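# Press the gauge pin on the magnet-marked post

## Task

Find the fixture post that has the yellow magnet on it. Press that post's gauge pin fully home and keep it there for at least one second; it is fine if the spring pushes it back out afterwards. Do not press any of the other three pins, and do not move the magnet.

## Robot and tools

Robot: two UR20 arms, left_arm and right_arm, each fitted with a Robotiq 2F-85 two-finger gripper and a wrist camera. The cameras are cam_left_wrist and cam_right_wrist, each 896x504.

Frames. The scene frame has its origin at table-top height, midway between the two nominal arm bases. +z points up, +x points out over the table, and left_arm sits on the +y side. The base positions as calibrated are: left_arm at (+0.060, +0.928, 0) m, right_arm at (-0.064, -0.817, 0) m. Both are turned very slightly about z.

Each arm reports its gripper pose, velocities and Hand target in its own base frame. Motion offsets are taken along the current Hand target's own axes. The gripper's fingers point along its +z, and the fingers open and close along its y. A block sticks out about 10 cm toward the gripper's +x.

end_effector_position is the point between the pads when they are closed. Closed fingertips reach about 19 mm past that point; fully open fingertips reach about 6 mm past it.

execute_actions(actions, cameras). actions is a list of actions. Each action is a list of at most 15 rows, and each row is one control step of 1/30 s. A short action repeats its last row until 15 steps have run.

Every row has 18 numbers in [-1, 1] and covers both arms, even when only one moves. The order is:
- left dx, dy, dz, rx, ry, rz, left gripper position, force_limit, speed
- then the same nine for the right arm.

The six pose numbers are an offset, not a pose. They are measured from the Hand target as it stood when the action began; every row counts from that same start, not from the row before. Scale: 1.0 equals 0.6 m for dx/dy/dz, or 180 degrees for the rotation. rx, ry, rz together form one rotation vector.

Sending six zeros re-commands the present Hand target. It does not return the arm anywhere.

Gripper numbers are absolute:
- position: +1 is fully open (85 mm), about -0.8 brings the pads together, and -1 closes until something blocks.
- force_limit and speed: -1 means weak or slow, +1 means strong or fast. Both start at +1.
- Always resend the gripper's current numbers; a 0 is a real command.

cameras is a list of names, ["all"] or []. Images come back by default only when actions is empty.

move(target, speed, blend, stop_force, zero, blocking, cameras) drives straight paths.
- target: one 18-number row of the same kind, or up to 15 rows. Every row is an offset from the Hand targets at the start of the move, not from the previous row.
- speed: m/s, 0.002 to 4.2, default 0.25. Turning is limited to twice that in rad/s.
- blend: in metres. It rounds corners in a list of targets; 0 makes the arm stop at each one.
- stop_force: 6 to 120 N, one value for both arms. An arm's path ends when its wrist senses that much push against its direction of travel.
- zero: re-zeroes the force reference first (default true).
- blocking=false: returns early. It cannot be combined with stop_force.

Paths do not avoid obstacles. The gripper lags behind its path and can overshoot, more so at higher speed. Do not route a path close to an arm's own base.

The result ends with a move: line (done, off_target, moving, held, fault) and the limits that acted.

wait(seconds 0-10) holds the last commands. stop() brakes a running move. zoom_image(camera, region=[x0,y0,x1,y1] in pixels, at most 504 wide and high) enlarges part of the latest image from that camera. zero_wrist_force(arm) tares the wrist sensor. read_manual(section) returns licence text only. finished_scene(scene) ends the current scene; pass its number as an integer. It cannot be undone.

Results:
- Hand target: the last commanded pose after clipping; the next offsets count from it. The gripper often rests a little short of it.
- Tool commands: the gripper numbers currently in force.
- object_status: 0 moving; 1 blocked while opening; 2 blocked while closing (a grip); 3 reached the requested position or fully closed.
- position_measured: in counts, 3 = open, 78 = 60 mm, 130 = 40 mm, 180 = 20 mm, 230 = pads together.
- Wrist force/torque: along the gripper's own axes, with an extra line for the peak since the last report.
- Joint torques include the arm's own weight.
- execute_actions results also list end_effector_position at some steps.
- Each orientation command is clipped to within 32 degrees of the measured orientation.

Cautions:
- The arms are stiff. A target only slightly beyond a firm contact can cause a fault stop: a net outside force of about 150 N (±25), or joint contact torque at its limit (wrist joints 98.4 N m). The arm then halts for 10 s.
- A blocked arm keeps pushing. To relieve it, command a target back past the gripper.
- For the pin, approach slowly along the pin's axis with the fingers closed. Use a modest stop_force, then hold the press (for example with wait) and back off.
- Do not touch the magnet or the other pins.
- Do not let the arms touch each other; a clearance check helps but is not guaranteed.
- Nothing may fall off the table.
- Avoid fast or hard impacts.
- Motors heat up when pushing or stretched out. A MOTOR HOT line appears at 70 °C, and the arm is braked at 85 °C.

Each tool is called after "Call:" in YAML: its name, and indented under it one key for each argument.

## Session

Call:
execute_actions:
  actions: []

Scene clock: 0.00 s.
left_arm: end_effector_position=(+0.6452, +0.5338, +0.3687) position_measured=3 object_status=3 end_effector_quat_wxyz=(+0.054, +0.895, -0.431, +0.101) | right_arm: end_effector_position=(+1.0094, -0.4085, +0.1239) position_measured=3 object_status=3 end_effector_quat_wxyz=(+0.497, -0.362, -0.574, -0.541)
Joint positions: left_arm=[0.541 -1.507 2.094 -2.179 -1.799 -1.706] | right_arm=[2.693 -2.576 -1.22 -2.623 2.507 -0.374]
Joint velocities: within noise
Joint torques (N m): no reading
Motor temperatures (°C): left_arm=[24 36 26 39 35 34] | right_arm=[29 36 36 38 34 39]
Wrist force (N): no reading
Wrist torque (N m): no reading
Wrist force, peak (N): no reading
Hand target: left_arm +0.6452, +0.5338, +0.3687; +0.054, +0.895, -0.431, +0.101 | right_arm +1.0094, -0.4085, +0.1239; +0.497, -0.362, -0.574, -0.541
Tool commands: left_gripper/position=+1.0 left_gripper/force_limit=+1.0 left_gripper/speed=+1.0 right_gripper/position=+1.0 right_gripper/force_limit=+1.0 right_gripper/speed=+1.0

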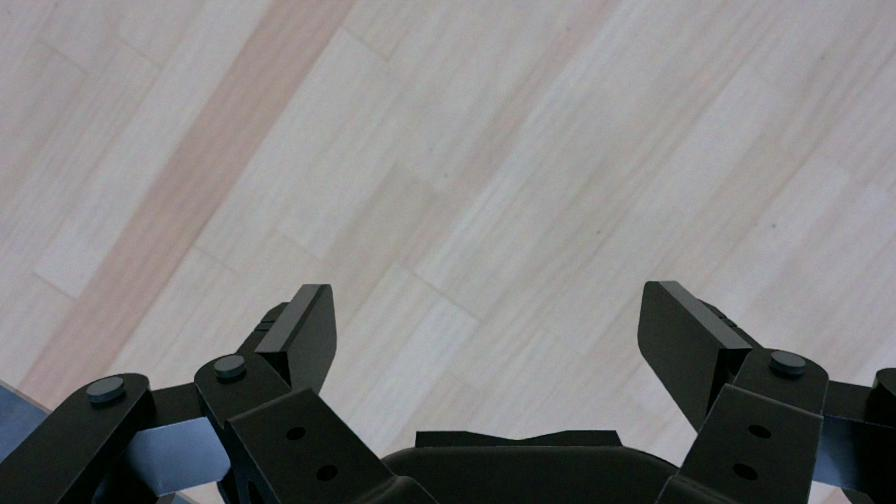

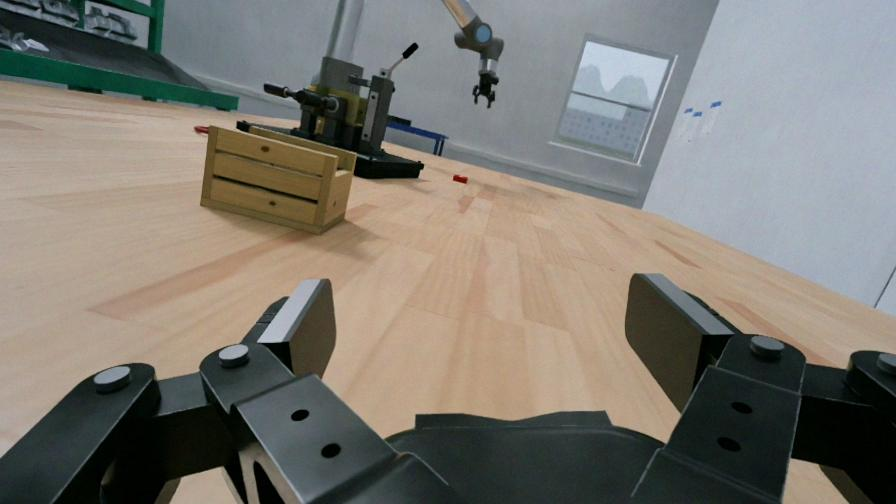

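Call:
zoom_image:
  camera: "cam_right_wrist"
  region: [180, 0, 540, 250]

Scaled by 1.400 from the camera's 896x504 image, which has a finer 1280x720 frame.

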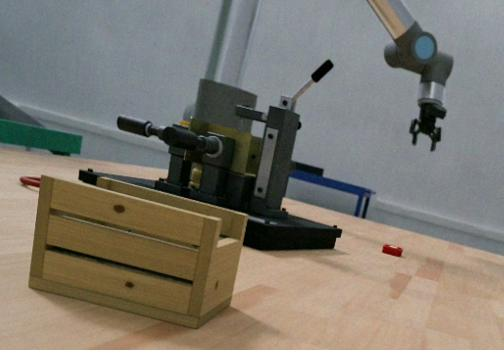

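Call:
move:
  target: [0.737,0.769,-0.061,0,0,0,1,1,1,0,0,0,0,0,0,1,1,1]
  speed: 0.4

Call:
move:
  target: [0.737,0.769,-0.061,0,0,0,1,1,1,0,0,0,0,0,0,1,1,1]
  speed: 0.4
  cameras: ["all"]

Scene clock: 4.23 s.
left_arm: end_effector_position=(+0.5486, -0.0831, +0.5089) position_measured=3 object_status=3 end_effector_quat_wxyz=(+0.054, +0.895, -0.431, +0.101) | right_arm: end_effector_position=(+1.0094, -0.4085, +0.1239) position_measured=3 object_status=3 end_effector_quat_wxyz=(+0.497, -0.362, -0.574, -0.541)
Joint positions: left_arm=[-0.453 -2.047 2.322 -2.049 -1.677 -2.709] | right_arm=[2.693 -2.576 -1.22 -2.623 2.507 -0.374]
Joint torques (N m): left_arm=[-22.92 -15.77 -128.2 -6.93 4.89 -2.54] | right_arm=[-2.04 245.12 72.66 -3.41 -0.41 -0.87]
Wrist force (N): left_arm=[-0.4 -0.6 0.7] | right_arm=[0.1 0.5 0.4]
Wrist torque (N m): left_arm=[-0.12 0.02 0.20] | right_arm=[0.09 -0.03 0.00]
Wrist force, peak (N): left_arm=[-3.0 -3.3 0.3] | right_arm=[0.1 0.5 0.4]
Hand target: left_arm +0.5486, -0.0832, +0.5089; +0.054, +0.895, -0.431, +0.101 | right_arm +1.0094, -0.4085, +0.1239; +0.497, -0.362, -0.574, -0.541
Off the commanded pose: left_arm 0.000 m, 0 deg | right_arm 0.000 m, 0 deg.
move: done

Scene clock: 6.47 s.
left_arm: end_effector_position=(+0.4520, -0.7001, +0.6491) position_measured=3 object_status=3 end_effector_quat_wxyz=(+0.054, +0.895, -0.431, +0.101) | right_arm: end_effector_position=(+1.0094, -0.4085, +0.1239) position_measured=3 object_status=3 end_effector_quat_wxyz=(+0.497, -0.362, -0.574, -0.541)
Joint positions: left_arm=[-1.272 -1.734 1.933 -1.987 -1.496 -3.509] | right_arm=[2.693 -2.576 -1.22 -2.623 2.507 -0.374]
Joint torques (N m): left_arm=[-16.66 -44.54 -124.1 -7.29 5.59 -4.08] | right_arm=[3.47 240.7 71.4 -3.22 -0.18 -0.25]
Wrist force (N): left_arm=[0.3 -0.4 -0.1] | right_arm=[0.3 0.1 0.2]
Wrist torque (N m): left_arm=[-0.04 -0.01 0.25] | right_arm=[0.02 -0.05 0.00]
Wrist force, peak (N): left_arm=[-3.2 -3.1 0.6] | right_arm=[0.2 0.4 0.4]
Hand target: left_arm +0.4520, -0.7003, +0.6492; +0.054, +0.895, -0.431, +0.101 | right_arm +1.0094, -0.4085, +0.1239; +0.497, -0.362, -0.574, -0.541
Off the commanded pose: left_arm 0.000 m, 0 deg | right_arm 0.000 m, 0 deg.
move: done
camera_calibration:
cam_left_wrist: T_world_to_cam=[[-0.800447, -0.599378, 0.00554634, -0.0544464], [-0.595639, 0.796422, 0.10453, 0.778284], [-0.0670699, 0.0803668, -0.994506, 0.862044], [0, 0, 0, 1]] pos_world=[0.477812, -0.721756, 0.776256]

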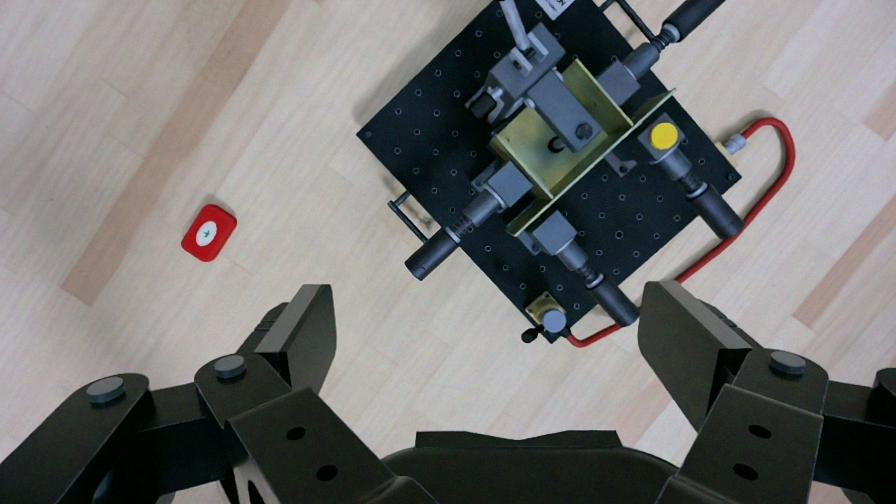

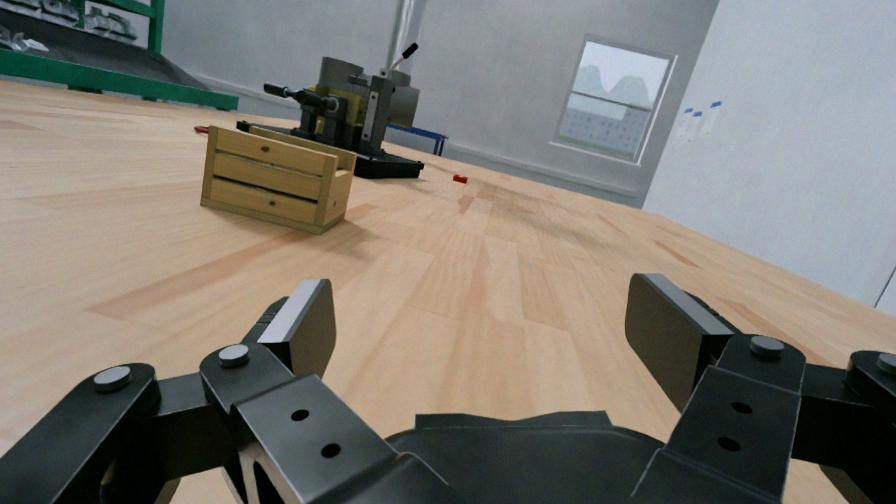

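Call:
zoom_image:
  camera: "cam_left_wrist"
  region: [350, 0, 800, 350]

Scaled by 1.120 from the camera's 896x504 image, which has a finer 1280x720 frame.

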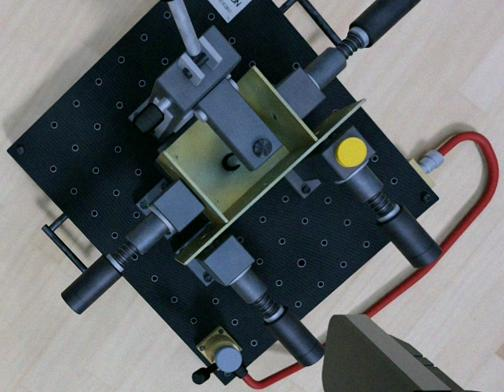

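Call:
move:
  target: [-0.053,0.610,0.4197,0.0292,-0.0687,-0.2279,-0.9,-0.5,-0.5,0,0,0,0,0,0,1,1,1]
  speed: 0.3
  cameras: ["cam_left_wrist"]

Scene clock: 11.33 s.
left_arm: end_effector_position=(+0.1803, -0.9502, +0.4002) position_measured=231 object_status=3 end_effector_quat_wxyz=(+0.000, +0.996, -0.089, +0.000) | right_arm: end_effector_position=(+1.0094, -0.4085, +0.1239) position_measured=3 object_status=3 end_effector_quat_wxyz=(+0.497, -0.362, -0.574, -0.541)
Joint positions: left_arm=[-1.593 -1.399 1.898 -2.069 -1.571 -4.556] | right_arm=[2.693 -2.576 -1.22 -2.623 2.507 -0.374]
Joint torques (N m): left_arm=[-14.79 -95.45 -120.15 -13.36 -4.03 -2.08] | right_arm=[-2.2 246.68 72.63 -3.6 -0.18 -1.43]
Wrist force (N): left_arm=[0.3 0.0 0.1] | right_arm=[-0.1 0.1 0.1]
Wrist torque (N m): left_arm=[-0.06 -0.22 0.28] | right_arm=[0.02 0.01 0.00]
Wrist force, peak (N): left_arm=[0.2 -3.8 -2.2] | right_arm=[0.3 0.7 0.3]
Hand target: left_arm +0.1802, -0.9503, +0.4002; +0.000, +0.996, -0.089, +0.000 | right_arm +1.0094, -0.4085, +0.1239; +0.497, -0.362, -0.574, -0.541
Off the commanded pose: left_arm 0.000 m, 0 deg | right_arm 0.000 m, 0 deg.
move: done
camera_calibration:
cam_left_wrist: T_world_to_cam=[[-0.206565, -0.978429, 0.00259803, -0.886571], [-0.924218, 0.19599, 0.327734, 0.241], [-0.321174, 0.0652973, -0.944766, 0.627941], [0, 0, 0, 1]] pos_world=[0.24128, -0.955683, 0.516577]
Images, in order (width x height): cam_left_wrist 896x504.

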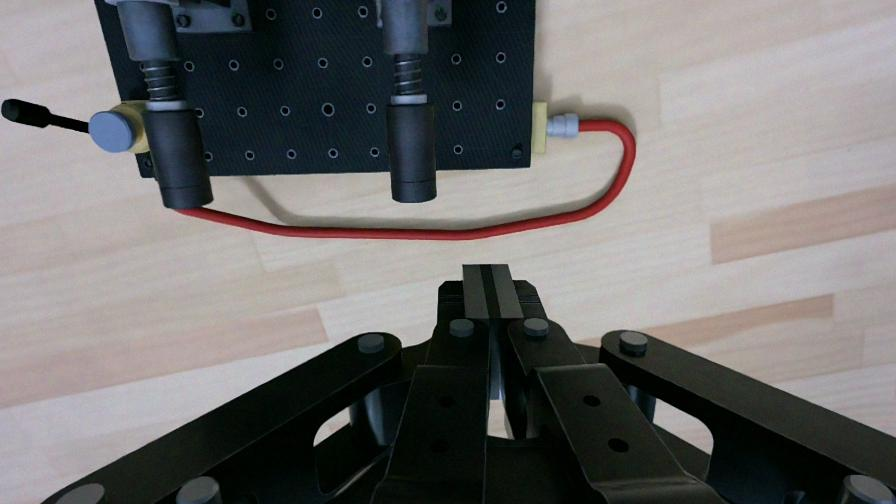

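Call:
move:
  target: [-0.13,-0.0583,0.3333,0,0,0,-0.9,-0.5,-0.5,0,0,0,0,0,0,1,1,1]
  speed: 0.2
  cameras: ["cam_left_wrist"]

Scene clock: 15.07 s.
left_arm: end_effector_position=(+0.1096, -0.9020, +0.2004) position_measured=231 object_status=3 end_effector_quat_wxyz=(+0.000, +0.996, -0.089, +0.000) | right_arm: end_effector_position=(+1.0094, -0.4085, +0.1239) position_measured=3 object_status=3 end_effector_quat_wxyz=(+0.497, -0.362, -0.574, -0.541)
Joint positions: left_arm=[-1.673 -1.304 2.119 -2.386 -1.571 -4.637] | right_arm=[2.693 -2.576 -1.22 -2.623 2.507 -0.374]
Joint torques (N m): left_arm=[-14.73 -113.17 -53.69 -13.14 4.89 -4.9] | right_arm=[2.4 242.28 74.02 -3.87 0.08 -0.43]
Wrist force (N): left_arm=[-0.3 -0.1 0.0] | right_arm=[0.0 0.3 0.1]
Wrist torque (N m): left_arm=[-0.09 -0.03 0.25] | right_arm=[0.05 0.00 0.00]
Wrist force, peak (N): left_arm=[1.2 0.6 -2.9] | right_arm=[0.2 0.7 0.1]
Hand target: left_arm +0.1096, -0.9020, +0.2002; +0.000, +0.996, -0.089, +0.000 | right_arm +1.0094, -0.4085, +0.1239; +0.497, -0.362, -0.574, -0.541
Off the commanded pose: left_arm 0.000 m, 0 deg | right_arm 0.000 m, 0 deg.
move: done
camera_calibration:
cam_left_wrist: T_world_to_cam=[[-0.206468, -0.97845, 0.00258439, -0.853506], [-0.924197, 0.195886, 0.327854, 0.231682], [-0.321295, 0.0653028, -0.944725, 0.413273], [0, 0, 0, 1]] pos_world=[0.170681, -0.907484, 0.316677]
Images, in order (width x height): cam_left_wrist 896x504.

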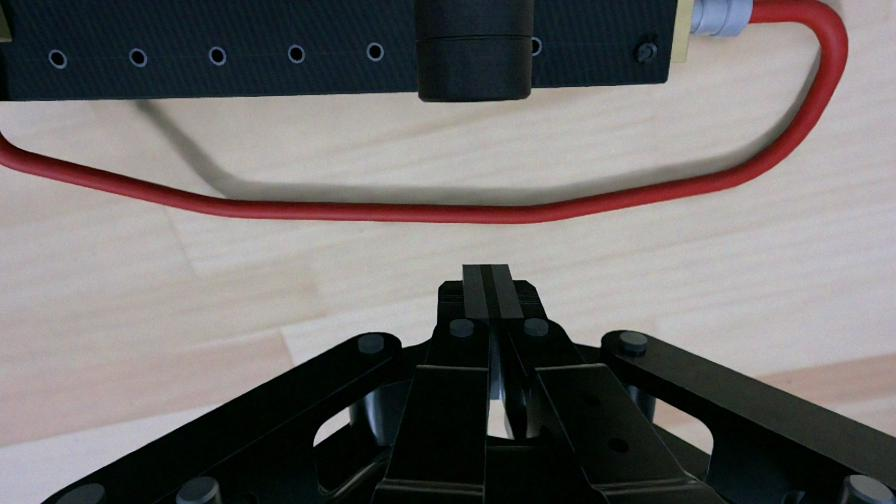

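Call:
move:
  target: [0,-0.0055,0.1057,0,0,0,-0.9,-0.5,-0.5,0,0,0,0,0,0,1,1,1]
  speed: 0.15
  cameras: ["cam_left_wrist"]

Scene clock: 17.20 s.
left_arm: end_effector_position=(+0.1101, -0.8987, +0.1370) position_measured=231 object_status=3 end_effector_quat_wxyz=(+0.000, +0.996, -0.089, +0.000) | right_arm: end_effector_position=(+1.0094, -0.4085, +0.1239) position_measured=3 object_status=3 end_effector_quat_wxyz=(+0.497, -0.362, -0.574, -0.541)
Joint positions: left_arm=[-1.673 -1.24 2.156 -2.486 -1.571 -4.637] | right_arm=[2.693 -2.576 -1.22 -2.623 2.507 -0.374]
Joint torques (N m): left_arm=[18.28 -114.67 -47.46 -13.17 5.69 2.8] | right_arm=[2.38 242.03 70.48 -3.53 -0.22 -0.26]
Wrist force (N): left_arm=[0.2 0.1 -0.5] | right_arm=[0.3 0.4 0.2]
Wrist torque (N m): left_arm=[-0.08 -0.14 0.20] | right_arm=[0.07 -0.05 -0.01]
Wrist force, peak (N): left_arm=[-0.2 0.2 -2.4] | right_arm=[0.5 0.5 0.2]
Hand target: left_arm +0.1101, -0.8987, +0.1368; +0.000, +0.996, -0.089, +0.000 | right_arm +1.0094, -0.4085, +0.1239; +0.497, -0.362, -0.574, -0.541
Off the commanded pose: left_arm 0.000 m, 0 deg | right_arm 0.000 m, 0 deg.
move: done
camera_calibration:
cam_left_wrist: T_world_to_cam=[[-0.206468, -0.97845, 0.00258424, -0.85001], [-0.924197, 0.195885, 0.327854, 0.252283], [-0.321295, 0.0653028, -0.944725, 0.353322], [0, 0, 0, 1]] pos_world=[0.171181, -0.904184, 0.253277]
Images, in order (width x height): cam_left_wrist 896x504.

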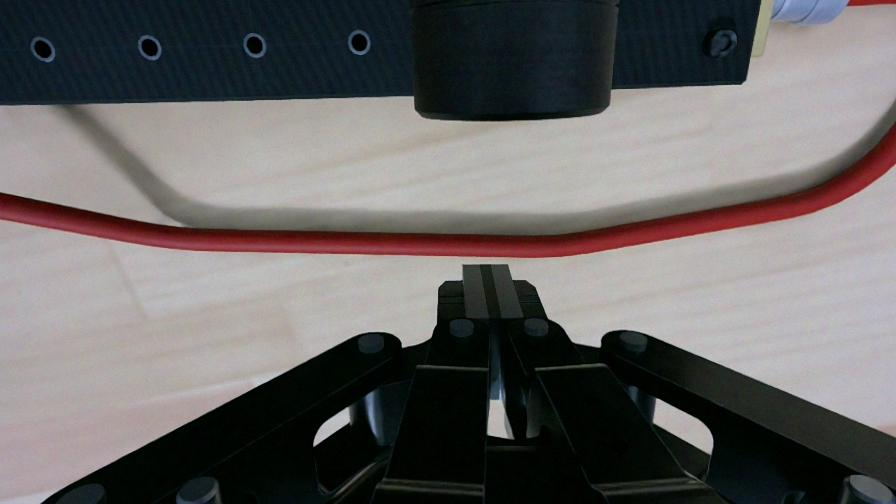

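Call:
move:
  target:
    - [0.055,0,0,0,0,0,-0.9,-0.5,-0.5,0,0,0,0,0,0,1,1,1]
    - [0.17,0,0,0,0,0,-0.9,-0.5,-0.5,0,0,0,0,0,0,1,1,1]
  speed: [0.08,0.015]
  stop_force: 50
  cameras: ["cam_left_wrist"]

Call:
wait:
  seconds: 1.2

Scene clock: 21.30 s.
left_arm: end_effector_position=(+0.1715, -0.9097, +0.1368) position_measured=231 object_status=3 end_effector_quat_wxyz=(+0.000, +0.996, -0.089, +0.000) | right_arm: end_effector_position=(+1.0094, -0.4085, +0.1239) position_measured=3 object_status=3 end_effector_quat_wxyz=(+0.497, -0.362, -0.574, -0.541)
Joint positions: left_arm=[-1.603 -1.222 2.127 -2.475 -1.571 -4.567] | right_arm=[2.693 -2.576 -1.22 -2.623 2.507 -0.374]
Joint torques (N m): left_arm=[14.81 -172.83 -53.22 -12.98 17.93 -4.23] | right_arm=[-0.59 246.72 71.4 -3.64 -0.44 -1.21]
Wrist force (N): left_arm=[-45.9 2.2 1.9] | right_arm=[0.1 0.5 0.1]
Wrist torque (N m): left_arm=[-0.08 1.24 -0.25] | right_arm=[0.09 -0.02 -0.01]
Wrist force, peak (N): left_arm=[-89.3 -10.1 -13.6] | right_arm=[0.2 0.5 0.7]
Hand target: left_arm +0.1715, -0.9097, +0.1368; +0.000, +0.996, -0.089, +0.000 (not the last commanded pose) | right_arm +1.0094, -0.4085, +0.1239; +0.497, -0.362, -0.574, -0.541
Off the commanded pose: left_arm 0.040 m, 0 deg | right_arm 0.000 m, 0 deg.
move: contact (left_arm); path passed 1 of 2 targets
camera_calibration:
cam_left_wrist: T_world_to_cam=[[-0.206378, -0.978469, 0.00255101, -0.848125], [-0.924218, 0.19579, 0.327854, 0.311167], [-0.321294, 0.065304, -0.944725, 0.37358], [0, 0, 0, 1]] pos_world=[0.232581, -0.915184, 0.253077]
Images, in order (width x height): cam_left_wrist 896x504.

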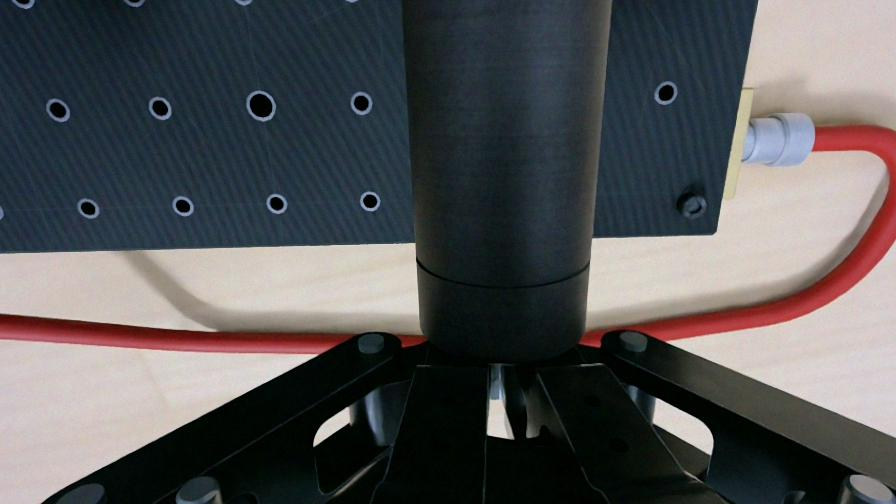

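Scene clock: 22.50 s.
left_arm: end_effector_position=(+0.1715, -0.9097, +0.1368) position_measured=231 object_status=3 end_effector_quat_wxyz=(+0.000, +0.996, -0.089, +0.000) | right_arm: end_effector_position=(+1.0094, -0.4085, +0.1239) position_measured=3 object_status=3 end_effector_quat_wxyz=(+0.497, -0.362, -0.574, -0.541)
Joint positions: left_arm=[-1.603 -1.222 2.127 -2.475 -1.571 -4.567] | right_arm=[2.693 -2.576 -1.22 -2.623 2.507 -0.374]
Joint torques (N m): left_arm=[16.19 -175.19 -55.53 -8.33 11.86 -3.32] | right_arm=[1.18 240.07 71.8 -2.86 -0.39 -0.76]
Wrist force (N): left_arm=[-44.4 4.8 5.4] | right_arm=[0.3 0.4 -0.1]
Wrist torque (N m): left_arm=[-0.04 1.17 -0.20] | right_arm=[0.07 -0.06 0.00]
Wrist force, peak (N): left_arm=[-45.6 2.4 1.9] | right_arm=[-0.1 0.5 0.3]
Hand target: left_arm +0.1715, -0.9097, +0.1368; +0.000, +0.996, -0.089, +0.000 (not the last commanded pose) | right_arm +1.0094, -0.4085, +0.1239; +0.497, -0.362, -0.574, -0.541
Tool commands: left_gripper/position=-0.9 left_gripper/force_limit=-0.5 left_gripper/speed=-0.5 right_gripper/position=+1.0 right_gripper/force_limit=+1.0 right_gripper/speed=+1.0
Off the commanded pose: left_arm 0.040 m, 0 deg | right_arm 0.000 m, 0 deg.
wait: 1.20 s; at rest by 0.17 s

Call:
move:
  target: [0.01,0,0,0,0,0,-0.9,-0.5,-0.5,0,0,0,0,0,0,1,1,1]
  speed: 0.004
  stop_force: 20

Scene clock: 23.90 s.
left_arm: end_effector_position=(+0.1717, -0.9097, +0.1368) position_measured=231 object_status=3 end_effector_quat_wxyz=(+0.000, +0.996, -0.089, +0.000) | right_arm: end_effector_position=(+1.0094, -0.4085, +0.1239) position_measured=3 object_status=3 end_effector_quat_wxyz=(+0.497, -0.362, -0.574, -0.541)
Joint positions: left_arm=[-1.603 -1.222 2.127 -2.475 -1.571 -4.567] | right_arm=[2.693 -2.576 -1.22 -2.623 2.507 -0.374]
Joint torques (N m): left_arm=[35.17 -159.07 -72.1 -5.49 26.46 -3.67] | right_arm=[-1.1 243.4 71.49 -3.92 -0.97 -0.33]
Wrist force (N): left_arm=[-66.6 16.3 4.3] | right_arm=[-0.2 0.1 0.5]
Wrist torque (N m): left_arm=[0.29 1.82 -0.37] | right_arm=[0.01 0.04 0.00]
Wrist force, peak (N): left_arm=[-72.6 17.5 3.4] | right_arm=[0.1 0.3 0.8]
Hand target: left_arm +0.1717, -0.9096, +0.1368; +0.000, +0.996, -0.089, +0.000 (not the last commanded pose) | right_arm +1.0094, -0.4085, +0.1239; +0.497, -0.362, -0.574, -0.541
Off the commanded pose: left_arm 0.006 m, 0 deg | right_arm 0.000 m, 0 deg.
move: contact (left_arm)

Call:
move:
  target:
    - [-0.04,0,0,0,0,0,-0.9,-0.5,-0.5,0,0,0,0,0,0,1,1,1]
    - [-0.117,0,0,0,0,0,-0.9,-0.5,-0.5,0,0,0,0,0,0,1,1,1]
    - [-0.117,0,-0.2,0,0,0,-0.9,-0.5,-0.5,0,0,0,0,0,0,1,1,1]
  speed: [0.04,0.15,0.2]
  blend: [0.005,0.02,0]
  cameras: ["cam_left_wrist"]

Scene clock: 26.20 s.
left_arm: end_effector_position=(+0.1026, -0.8973, +0.2566) position_measured=231 object_status=3 end_effector_quat_wxyz=(+0.000, +0.996, -0.089, +0.000) | right_arm: end_effector_position=(+1.0094, -0.4085, +0.1239) position_measured=3 object_status=3 end_effector_quat_wxyz=(+0.497, -0.362, -0.574, -0.541)
Joint positions: left_arm=[-1.681 -1.362 2.092 -2.301 -1.571 -4.645] | right_arm=[2.693 -2.576 -1.22 -2.623 2.507 -0.374]
Joint torques (N m): left_arm=[-15.23 -154.97 -103.92 -6.09 5.94 -4.12] | right_arm=[-0.22 245.46 71.44 -3.37 -1.33 -0.68]
Wrist force (N): left_arm=[-1.7 3.9 -0.4] | right_arm=[0.0 0.1 0.2]
Wrist torque (N m): left_arm=[0.67 0.23 0.25] | right_arm=[0.02 -0.01 0.00]
Wrist force, peak (N): left_arm=[-67.2 15.7 4.5] | right_arm=[0.2 0.5 0.5]
Hand target: left_arm +0.1026, -0.8973, +0.2568; +0.000, +0.996, -0.089, +0.000 | right_arm +1.0094, -0.4085, +0.1239; +0.497, -0.362, -0.574, -0.541
Off the commanded pose: left_arm 0.000 m, 0 deg | right_arm 0.000 m, 0 deg.
move: done
camera_calibration:
cam_left_wrist: T_world_to_cam=[[-0.206421, -0.97846, 0.00248499, -0.850477], [-0.924178, 0.195802, 0.327959, 0.205749], [-0.321381, 0.0654011, -0.944689, 0.4639], [0, 0, 0, 1]] pos_world=[0.163681, -0.902784, 0.372877]
Images, in order (width x height): cam_left_wrist 896x504.

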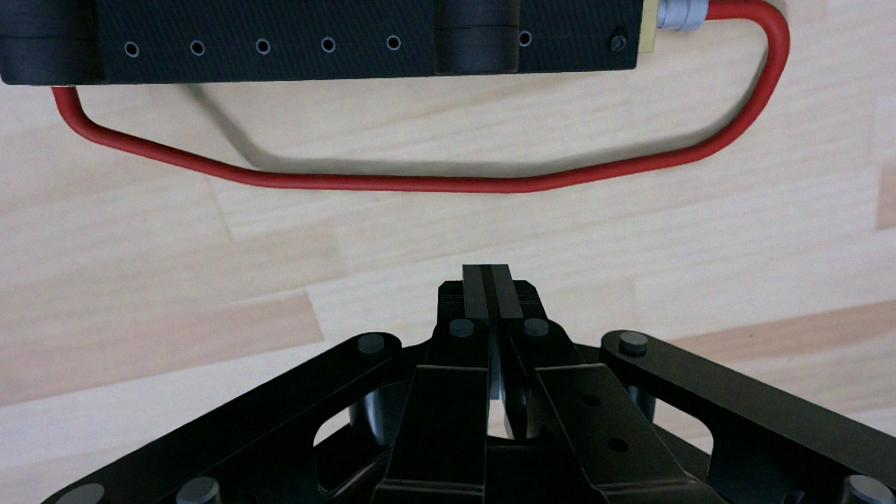

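Call:
finished_scene:
  scene: 1

The scene is finished: the task was done.


## Next scene

The same job, from a new start.

Call:
execute_actions:
  actions: []

Scene clock: 0.00 s.
left_arm: end_effector_position=(+1.6020, +0.5513, +0.3701) position_measured=3 object_status=3 end_effector_quat_wxyz=(-0.049, +0.940, +0.190, +0.279) | right_arm: end_effector_position=(+0.4481, +0.4679, +0.3319) position_measured=3 object_status=3 end_effector_quat_wxyz=(-0.272, +0.502, +0.649, +0.503)
Joint positions: left_arm=[0.193 -0.686 0.985 -2.439 -1.472 -3.319] | right_arm=[4.007 -1.969 -2.772 1.193 2.076 2.519]
Joint velocities: within noise
Joint torques (N m): no reading
Motor temperatures (°C): left_arm=[24 35 26 38 34 34] | right_arm=[28 35 36 37 34 38]
Wrist force (N): no reading
Wrist torque (N m): no reading
Wrist force, peak (N): no reading
Hand target: left_arm +1.6020, +0.5513, +0.3701; -0.049, +0.940, +0.190, +0.279 | right_arm +0.4481, +0.4679, +0.3319; -0.272, +0.502, +0.649, +0.503
Tool commands: left_gripper/position=+1.0 left_gripper/force_limit=+1.0 left_gripper/speed=+1.0 right_gripper/position=+1.0 right_gripper/force_limit=+1.0 right_gripper/speed=+1.0
camera_calibration:
cam_left_wrist: T_world_to_cam=[[0.359759, -0.933045, -0.000644322, -0.0546982], [-0.905937, -0.349141, -0.239538, 1.75183], [0.223274, 0.0867594, -0.970887, 0.0836019], [0, 0, 0, 1]] pos_world=[1.58806, 0.553346, 0.500761]
cam_right_wrist: T_world_to_cam=[[0.936397, -0.0141338, 0.350658, -0.517198], [0.256442, -0.654562, -0.711187, 0.443258], [0.239579, 0.755877, -0.609305, -0.132345], [0, 0, 0, 1]] pos_world=[0.40234, 0.382866, 0.41596]

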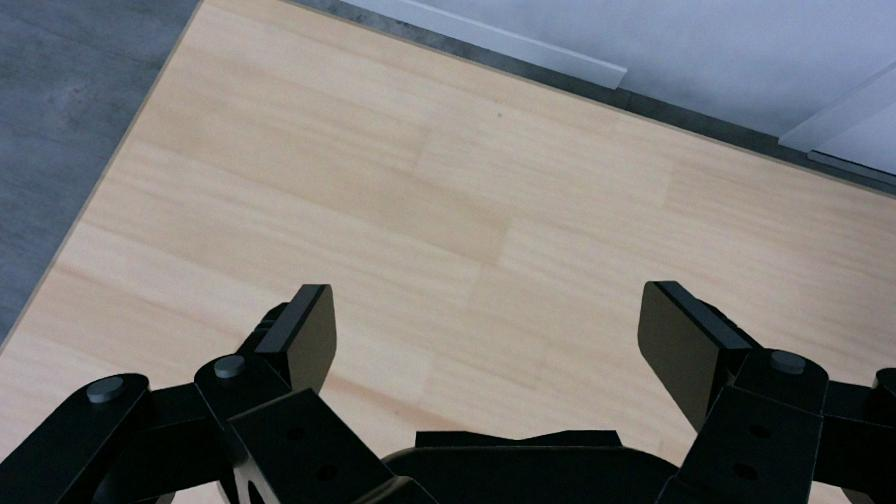

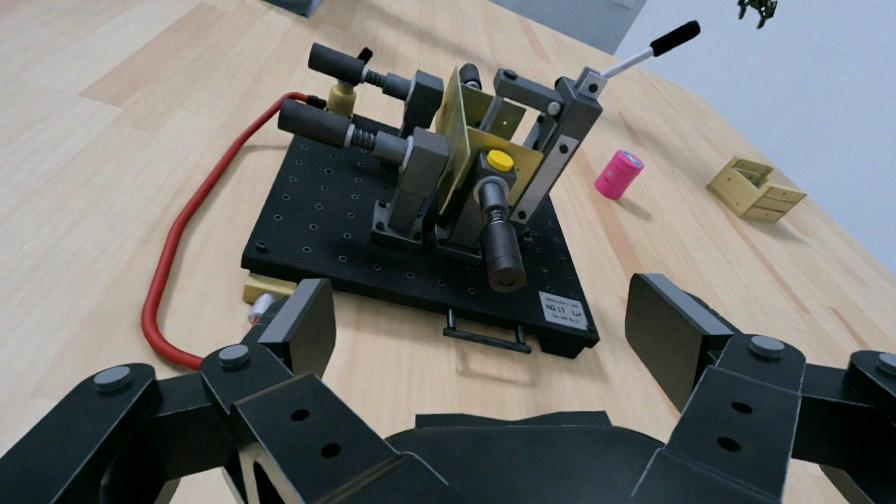

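Call:
zoom_image:
  camera: "cam_right_wrist"
  region: [400, 120, 620, 360]

Scaled by 2.100 from the camera's 896x504 image, which has a finer 1280x720 frame.

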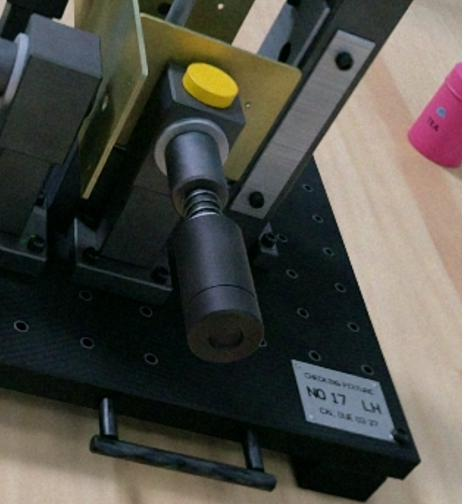

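Call:
move:
  target: [0,0,0,0,0,0,1,1,1,-0.1328,0.1298,0.3528,0.1150,-0.3709,0.0645,-0.9,-0.5,0]
  speed: 0.5
  cameras: ["cam_right_wrist"]

Scene clock: 4.57 s.
left_arm: end_effector_position=(+1.6020, +0.5513, +0.3701) position_measured=3 object_status=3 end_effector_quat_wxyz=(-0.049, +0.940, +0.190, +0.279) | right_arm: end_effector_position=(+0.5800, +0.6329, +0.2197) position_measured=232 object_status=3 end_effector_quat_wxyz=(+0.000, +0.699, +0.715, +0.000)
Joint positions: left_arm=[0.193 -0.686 0.985 -2.439 -1.472 -3.319] | right_arm=[4.207 -1.769 -2.176 -0.767 1.571 2.614]
Joint torques (N m): left_arm=[3.02 -271.52 -105.28 -11.83 1.04 -1.08] | right_arm=[22.65 79.39 97.29 6.12 -4.62 5.12]
Wrist force (N): left_arm=[0.2 0.1 0.1] | right_arm=[-0.9 2.7 0.3]
Wrist torque (N m): left_arm=[0.02 -0.03 0.00] | right_arm=[1.26 0.27 -0.88]
Wrist force, peak (N): left_arm=[0.6 -0.5 -0.3] | right_arm=[2.6 3.9 1.4]
Hand target: left_arm +1.6020, +0.5513, +0.3701; -0.049, +0.940, +0.190, +0.279 | right_arm +0.5800, +0.6329, +0.2197; +0.000, +0.699, +0.715, +0.000
Off the commanded pose: left_arm 0.000 m, 0 deg | right_arm 0.000 m, 0 deg.
move: done
camera_calibration:
cam_right_wrist: T_world_to_cam=[[0.999933, -0.00834249, -0.00802318, -0.560671], [-0.00532805, -0.947135, 0.320792, 0.547838], [-0.0102752, -0.320728, -0.947116, 0.543536], [0, 0, 0, 1]] pos_world=[0.569137, 0.688527, 0.334551]
Images, in order (width x height): cam_right_wrist 896x504.

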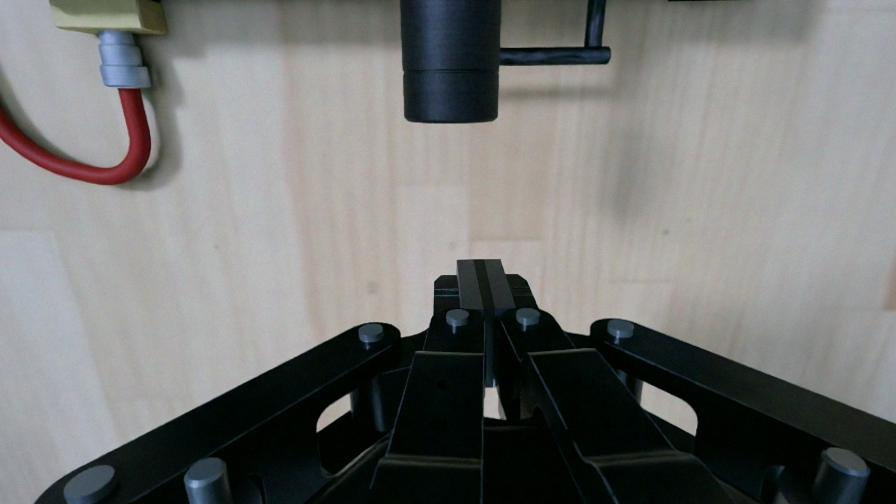

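Call:
move:
  target:
    - [0,0,0,0,0,0,1,1,1,0,-0.0128,0.1388,0,0,0,-0.9,-0.5,0]
    - [0,0,0,0,0,0,1,1,1,0.045,-0.0128,0.1388,0,0,0,-0.9,-0.5,0]
    - [0,0,0,0,0,0,1,1,1,0.0717,-0.0128,0.1388,0,0,0,-0.9,-0.5,0]
    - [0,0,0,0,0,0,1,1,1,0.1417,-0.0128,0.1388,0,0,0,-0.9,-0.5,0]
  speed: [0.2,0.1,0.03,0.009]
  stop_force: 50
  cameras: ["cam_right_wrist"]

Call:
wait:
  seconds: 1.0

Scene clock: 9.87 s.
left_arm: end_effector_position=(+1.6020, +0.5513, +0.3701) position_measured=3 object_status=3 end_effector_quat_wxyz=(-0.049, +0.940, +0.190, +0.279) | right_arm: end_effector_position=(+0.5711, +0.6882, +0.1363) position_measured=232 object_status=3 end_effector_quat_wxyz=(+0.000, +0.699, +0.715, +0.000)
Joint positions: left_arm=[0.193 -0.686 0.985 -2.439 -1.472 -3.319] | right_arm=[4.246 -1.892 -2.172 -0.649 1.571 2.654]
Joint torques (N m): left_arm=[0.85 -273.26 -100.73 -11.69 0.76 -1.32] | right_arm=[5.48 160.9 90.77 26.07 11.02 -7]
Wrist force (N): left_arm=[0.2 0.0 -0.2] | right_arm=[-40.0 5.6 10.7]
Wrist torque (N m): left_arm=[0.00 -0.04 0.00] | right_arm=[1.56 1.48 -0.32]
Wrist force, peak (N): left_arm=[0.6 -0.2 -0.2] | right_arm=[-68.8 3.1 -12.6]
Hand target: left_arm +1.6020, +0.5513, +0.3701; -0.049, +0.940, +0.190, +0.279 | right_arm +0.5711, +0.6881, +0.1363; +0.000, +0.699, +0.715, +0.000 (not the last commanded pose)
Off the commanded pose: left_arm 0.000 m, 0 deg | right_arm 0.030 m, 0 deg.
move: contact (right_arm); path passed 3 of 4 targets
camera_calibration:
cam_right_wrist: T_world_to_cam=[[0.999932, -0.00828338, -0.00814869, -0.551991], [-0.00522947, -0.947063, 0.321004, 0.62676], [-0.0103763, -0.32094, -0.947043, 0.482388], [0, 0, 0, 1]] pos_world=[0.560237, 0.743826, 0.251152]
Images, in order (width x height): cam_right_wrist 896x504.

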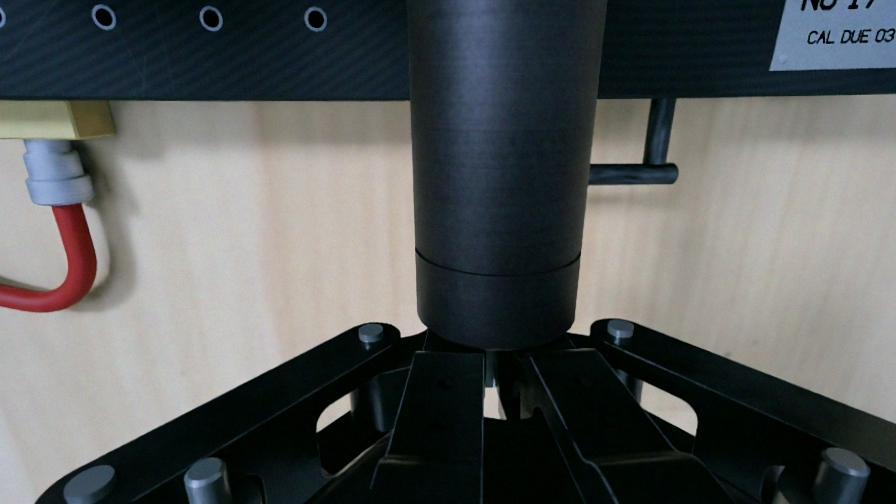

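Scene clock: 10.87 s.
left_arm: end_effector_position=(+1.6020, +0.5513, +0.3701) position_measured=3 object_status=3 end_effector_quat_wxyz=(-0.049, +0.940, +0.190, +0.279) | right_arm: end_effector_position=(+0.5711, +0.6881, +0.1363) position_measured=232 object_status=3 end_effector_quat_wxyz=(+0.000, +0.699, +0.715, +0.000)
Joint positions: left_arm=[0.193 -0.686 0.985 -2.439 -1.472 -3.319] | right_arm=[4.246 -1.892 -2.172 -0.649 1.571 2.654]
Joint torques (N m): left_arm=[-3.5 -271.12 -104.66 -10.91 1.21 -0.86] | right_arm=[2.8 161.03 93.05 23.33 11.24 -7.19]
Wrist force (N): left_arm=[0.2 0.1 -0.2] | right_arm=[-38.7 4.6 10.5]
Wrist torque (N m): left_arm=[0.03 -0.03 -0.01] | right_arm=[1.56 1.46 -0.35]
Wrist force, peak (N): left_arm=[0.6 -0.3 -0.3] | right_arm=[-40.2 5.1 9.9]
Hand target: left_arm +1.6020, +0.5513, +0.3701; -0.049, +0.940, +0.190, +0.279 | right_arm +0.5711, +0.6881, +0.1363; +0.000, +0.699, +0.715, +0.000 (not the last commanded pose)
Tool commands: left_gripper/position=+1.0 left_gripper/force_limit=+1.0 left_gripper/speed=+1.0 right_gripper/position=-0.9 right_gripper/force_limit=-0.5 right_gripper/speed=+0.0
Off the commanded pose: left_arm 0.000 m, 0 deg | right_arm 0.030 m, 0 deg.
wait: 1.00 s; at rest by 0.17 s

Call:
move:
  target: [0,0,0,0,0,0,1,1,1,0.01,0,0,0,0,0,-0.9,-0.5,0]
  speed: 0.004
  stop_force: 15

Call:
wait:
  seconds: 0.8

Scene clock: 11.87 s.
left_arm: end_effector_position=(+1.6020, +0.5513, +0.3701) position_measured=3 object_status=3 end_effector_quat_wxyz=(-0.049, +0.940, +0.190, +0.279) | right_arm: end_effector_position=(+0.5711, +0.6883, +0.1363) position_measured=232 object_status=3 end_effector_quat_wxyz=(+0.000, +0.699, +0.715, -0.001)
Joint positions: left_arm=[0.193 -0.686 0.985 -2.439 -1.472 -3.319] | right_arm=[4.246 -1.893 -2.172 -0.649 1.571 2.654]
Joint torques (N m): left_arm=[-0.73 -274.85 -104.25 -11.42 1.23 -0.56] | right_arm=[26.03 143.8 107.16 27.66 11.3 0.53]
Wrist force (N): left_arm=[0.2 0.2 0.0] | right_arm=[-65.3 -3.7 -5.5]
Wrist torque (N m): left_arm=[0.04 -0.03 0.00] | right_arm=[1.08 2.42 -0.21]
Wrist force, peak (N): left_arm=[0.3 -0.5 -0.2] | right_arm=[-65.7 -3.4 -5.0]
Hand target: left_arm +1.6020, +0.5513, +0.3701; -0.049, +0.940, +0.190, +0.279 | right_arm +0.5711, +0.6883, +0.1363; +0.000, +0.699, +0.715, +0.000 (not the last commanded pose)
Off the commanded pose: left_arm 0.000 m, 0 deg | right_arm 0.006 m, 0 deg.
move: contact (right_arm)

Scene clock: 12.67 s.
left_arm: end_effector_position=(+1.6020, +0.5513, +0.3701) position_measured=3 object_status=3 end_effector_quat_wxyz=(-0.049, +0.940, +0.190, +0.279) | right_arm: end_effector_position=(+0.5711, +0.6883, +0.1363) position_measured=232 object_status=3 end_effector_quat_wxyz=(+0.000, +0.699, +0.715, +0.000)
Joint positions: left_arm=[0.193 -0.686 0.985 -2.439 -1.472 -3.319] | right_arm=[4.246 -1.893 -2.172 -0.649 1.571 2.654]
Joint torques (N m): left_arm=[0.83 -275.04 -104.29 -11.44 1.01 -1.35] | right_arm=[26.59 152.02 102.89 30.15 10.47 -1.06]
Wrist force (N): left_arm=[0.5 -0.2 0.1] | right_arm=[-61.2 -1.4 -7.7]
Wrist torque (N m): left_arm=[-0.03 -0.09 0.00] | right_arm=[1.17 2.33 -0.22]
Wrist force, peak (N): left_arm=[0.5 -0.2 0.1] | right_arm=[-65.4 -3.4 -5.5]
Hand target: left_arm +1.6020, +0.5513, +0.3701; -0.049, +0.940, +0.190, +0.279 | right_arm +0.5711, +0.6883, +0.1363; +0.000, +0.699, +0.715, +0.000 (not the last commanded pose)
Tool commands: left_gripper/position=+1.0 left_gripper/force_limit=+1.0 left_gripper/speed=+1.0 right_gripper/position=-0.9 right_gripper/force_limit=-0.5 right_gripper/speed=+0.0
Off the commanded pose: left_arm 0.000 m, 0 deg | right_arm 0.006 m, 0 deg.
wait: 0.80 s; at rest by 0.17 s

Call:
move:
  target:
    - [0,0,0,0,0,0,1,1,1,-0.04,0,0,0,0,0,-0.9,-0.5,0]
    - [0,0,0,0,0,0,1,1,1,-0.09,0,0,0,0,0,-0.9,-0.5,0]
  speed: [0.05,0.15]
  blend: 0.005
  cameras: ["cam_right_wrist"]

Scene clock: 15.60 s.
left_arm: end_effector_position=(+1.6020, +0.5513, +0.3701) position_measured=3 object_status=3 end_effector_quat_wxyz=(-0.049, +0.940, +0.190, +0.279) | right_arm: end_effector_position=(+0.5723, +0.6345, +0.1363) position_measured=232 object_status=3 end_effector_quat_wxyz=(+0.000, +0.699, +0.715, +0.000)
Joint positions: left_arm=[0.193 -0.686 0.985 -2.439 -1.472 -3.319] | right_arm=[4.216 -1.857 -2.228 -0.628 1.571 2.623]
Joint torques (N m): left_arm=[-0.32 -274.22 -102.54 -11.11 1.08 -0.96] | right_arm=[-11.91 143.83 51.13 15.31 -4.3 -7.32]
Wrist force (N): left_arm=[0.1 0.0 0.0] | right_arm=[0.4 1.5 2.5]
Wrist torque (N m): left_arm=[-0.01 -0.03 0.00] | right_arm=[1.24 0.16 -0.39]
Wrist force, peak (N): left_arm=[0.4 -0.3 -0.3] | right_arm=[-61.0 -1.0 -7.8]
Hand target: left_arm +1.6020, +0.5513, +0.3701; -0.049, +0.940, +0.190, +0.279 | right_arm +0.5723, +0.6343, +0.1363; +0.000, +0.699, +0.715, +0.000
Off the commanded pose: left_arm 0.000 m, 0 deg | right_arm 0.000 m, 0 deg.
move: done
camera_calibration:
cam_right_wrist: T_world_to_cam=[[0.999932, -0.00828338, -0.00814869, -0.553636], [-0.00522947, -0.947063, 0.321004, 0.575909], [-0.0103763, -0.32094, -0.947043, 0.465166], [0, 0, 0, 1]] pos_world=[0.561437, 0.690126, 0.251152]
Images, in order (width x height): cam_right_wrist 896x504.

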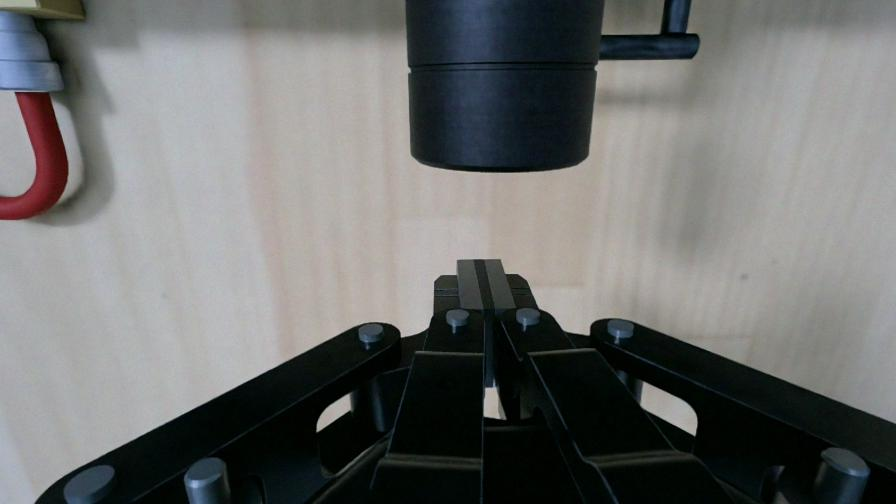

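Call:
finished_scene:
  scene: 2

The scene is finished: the task was done.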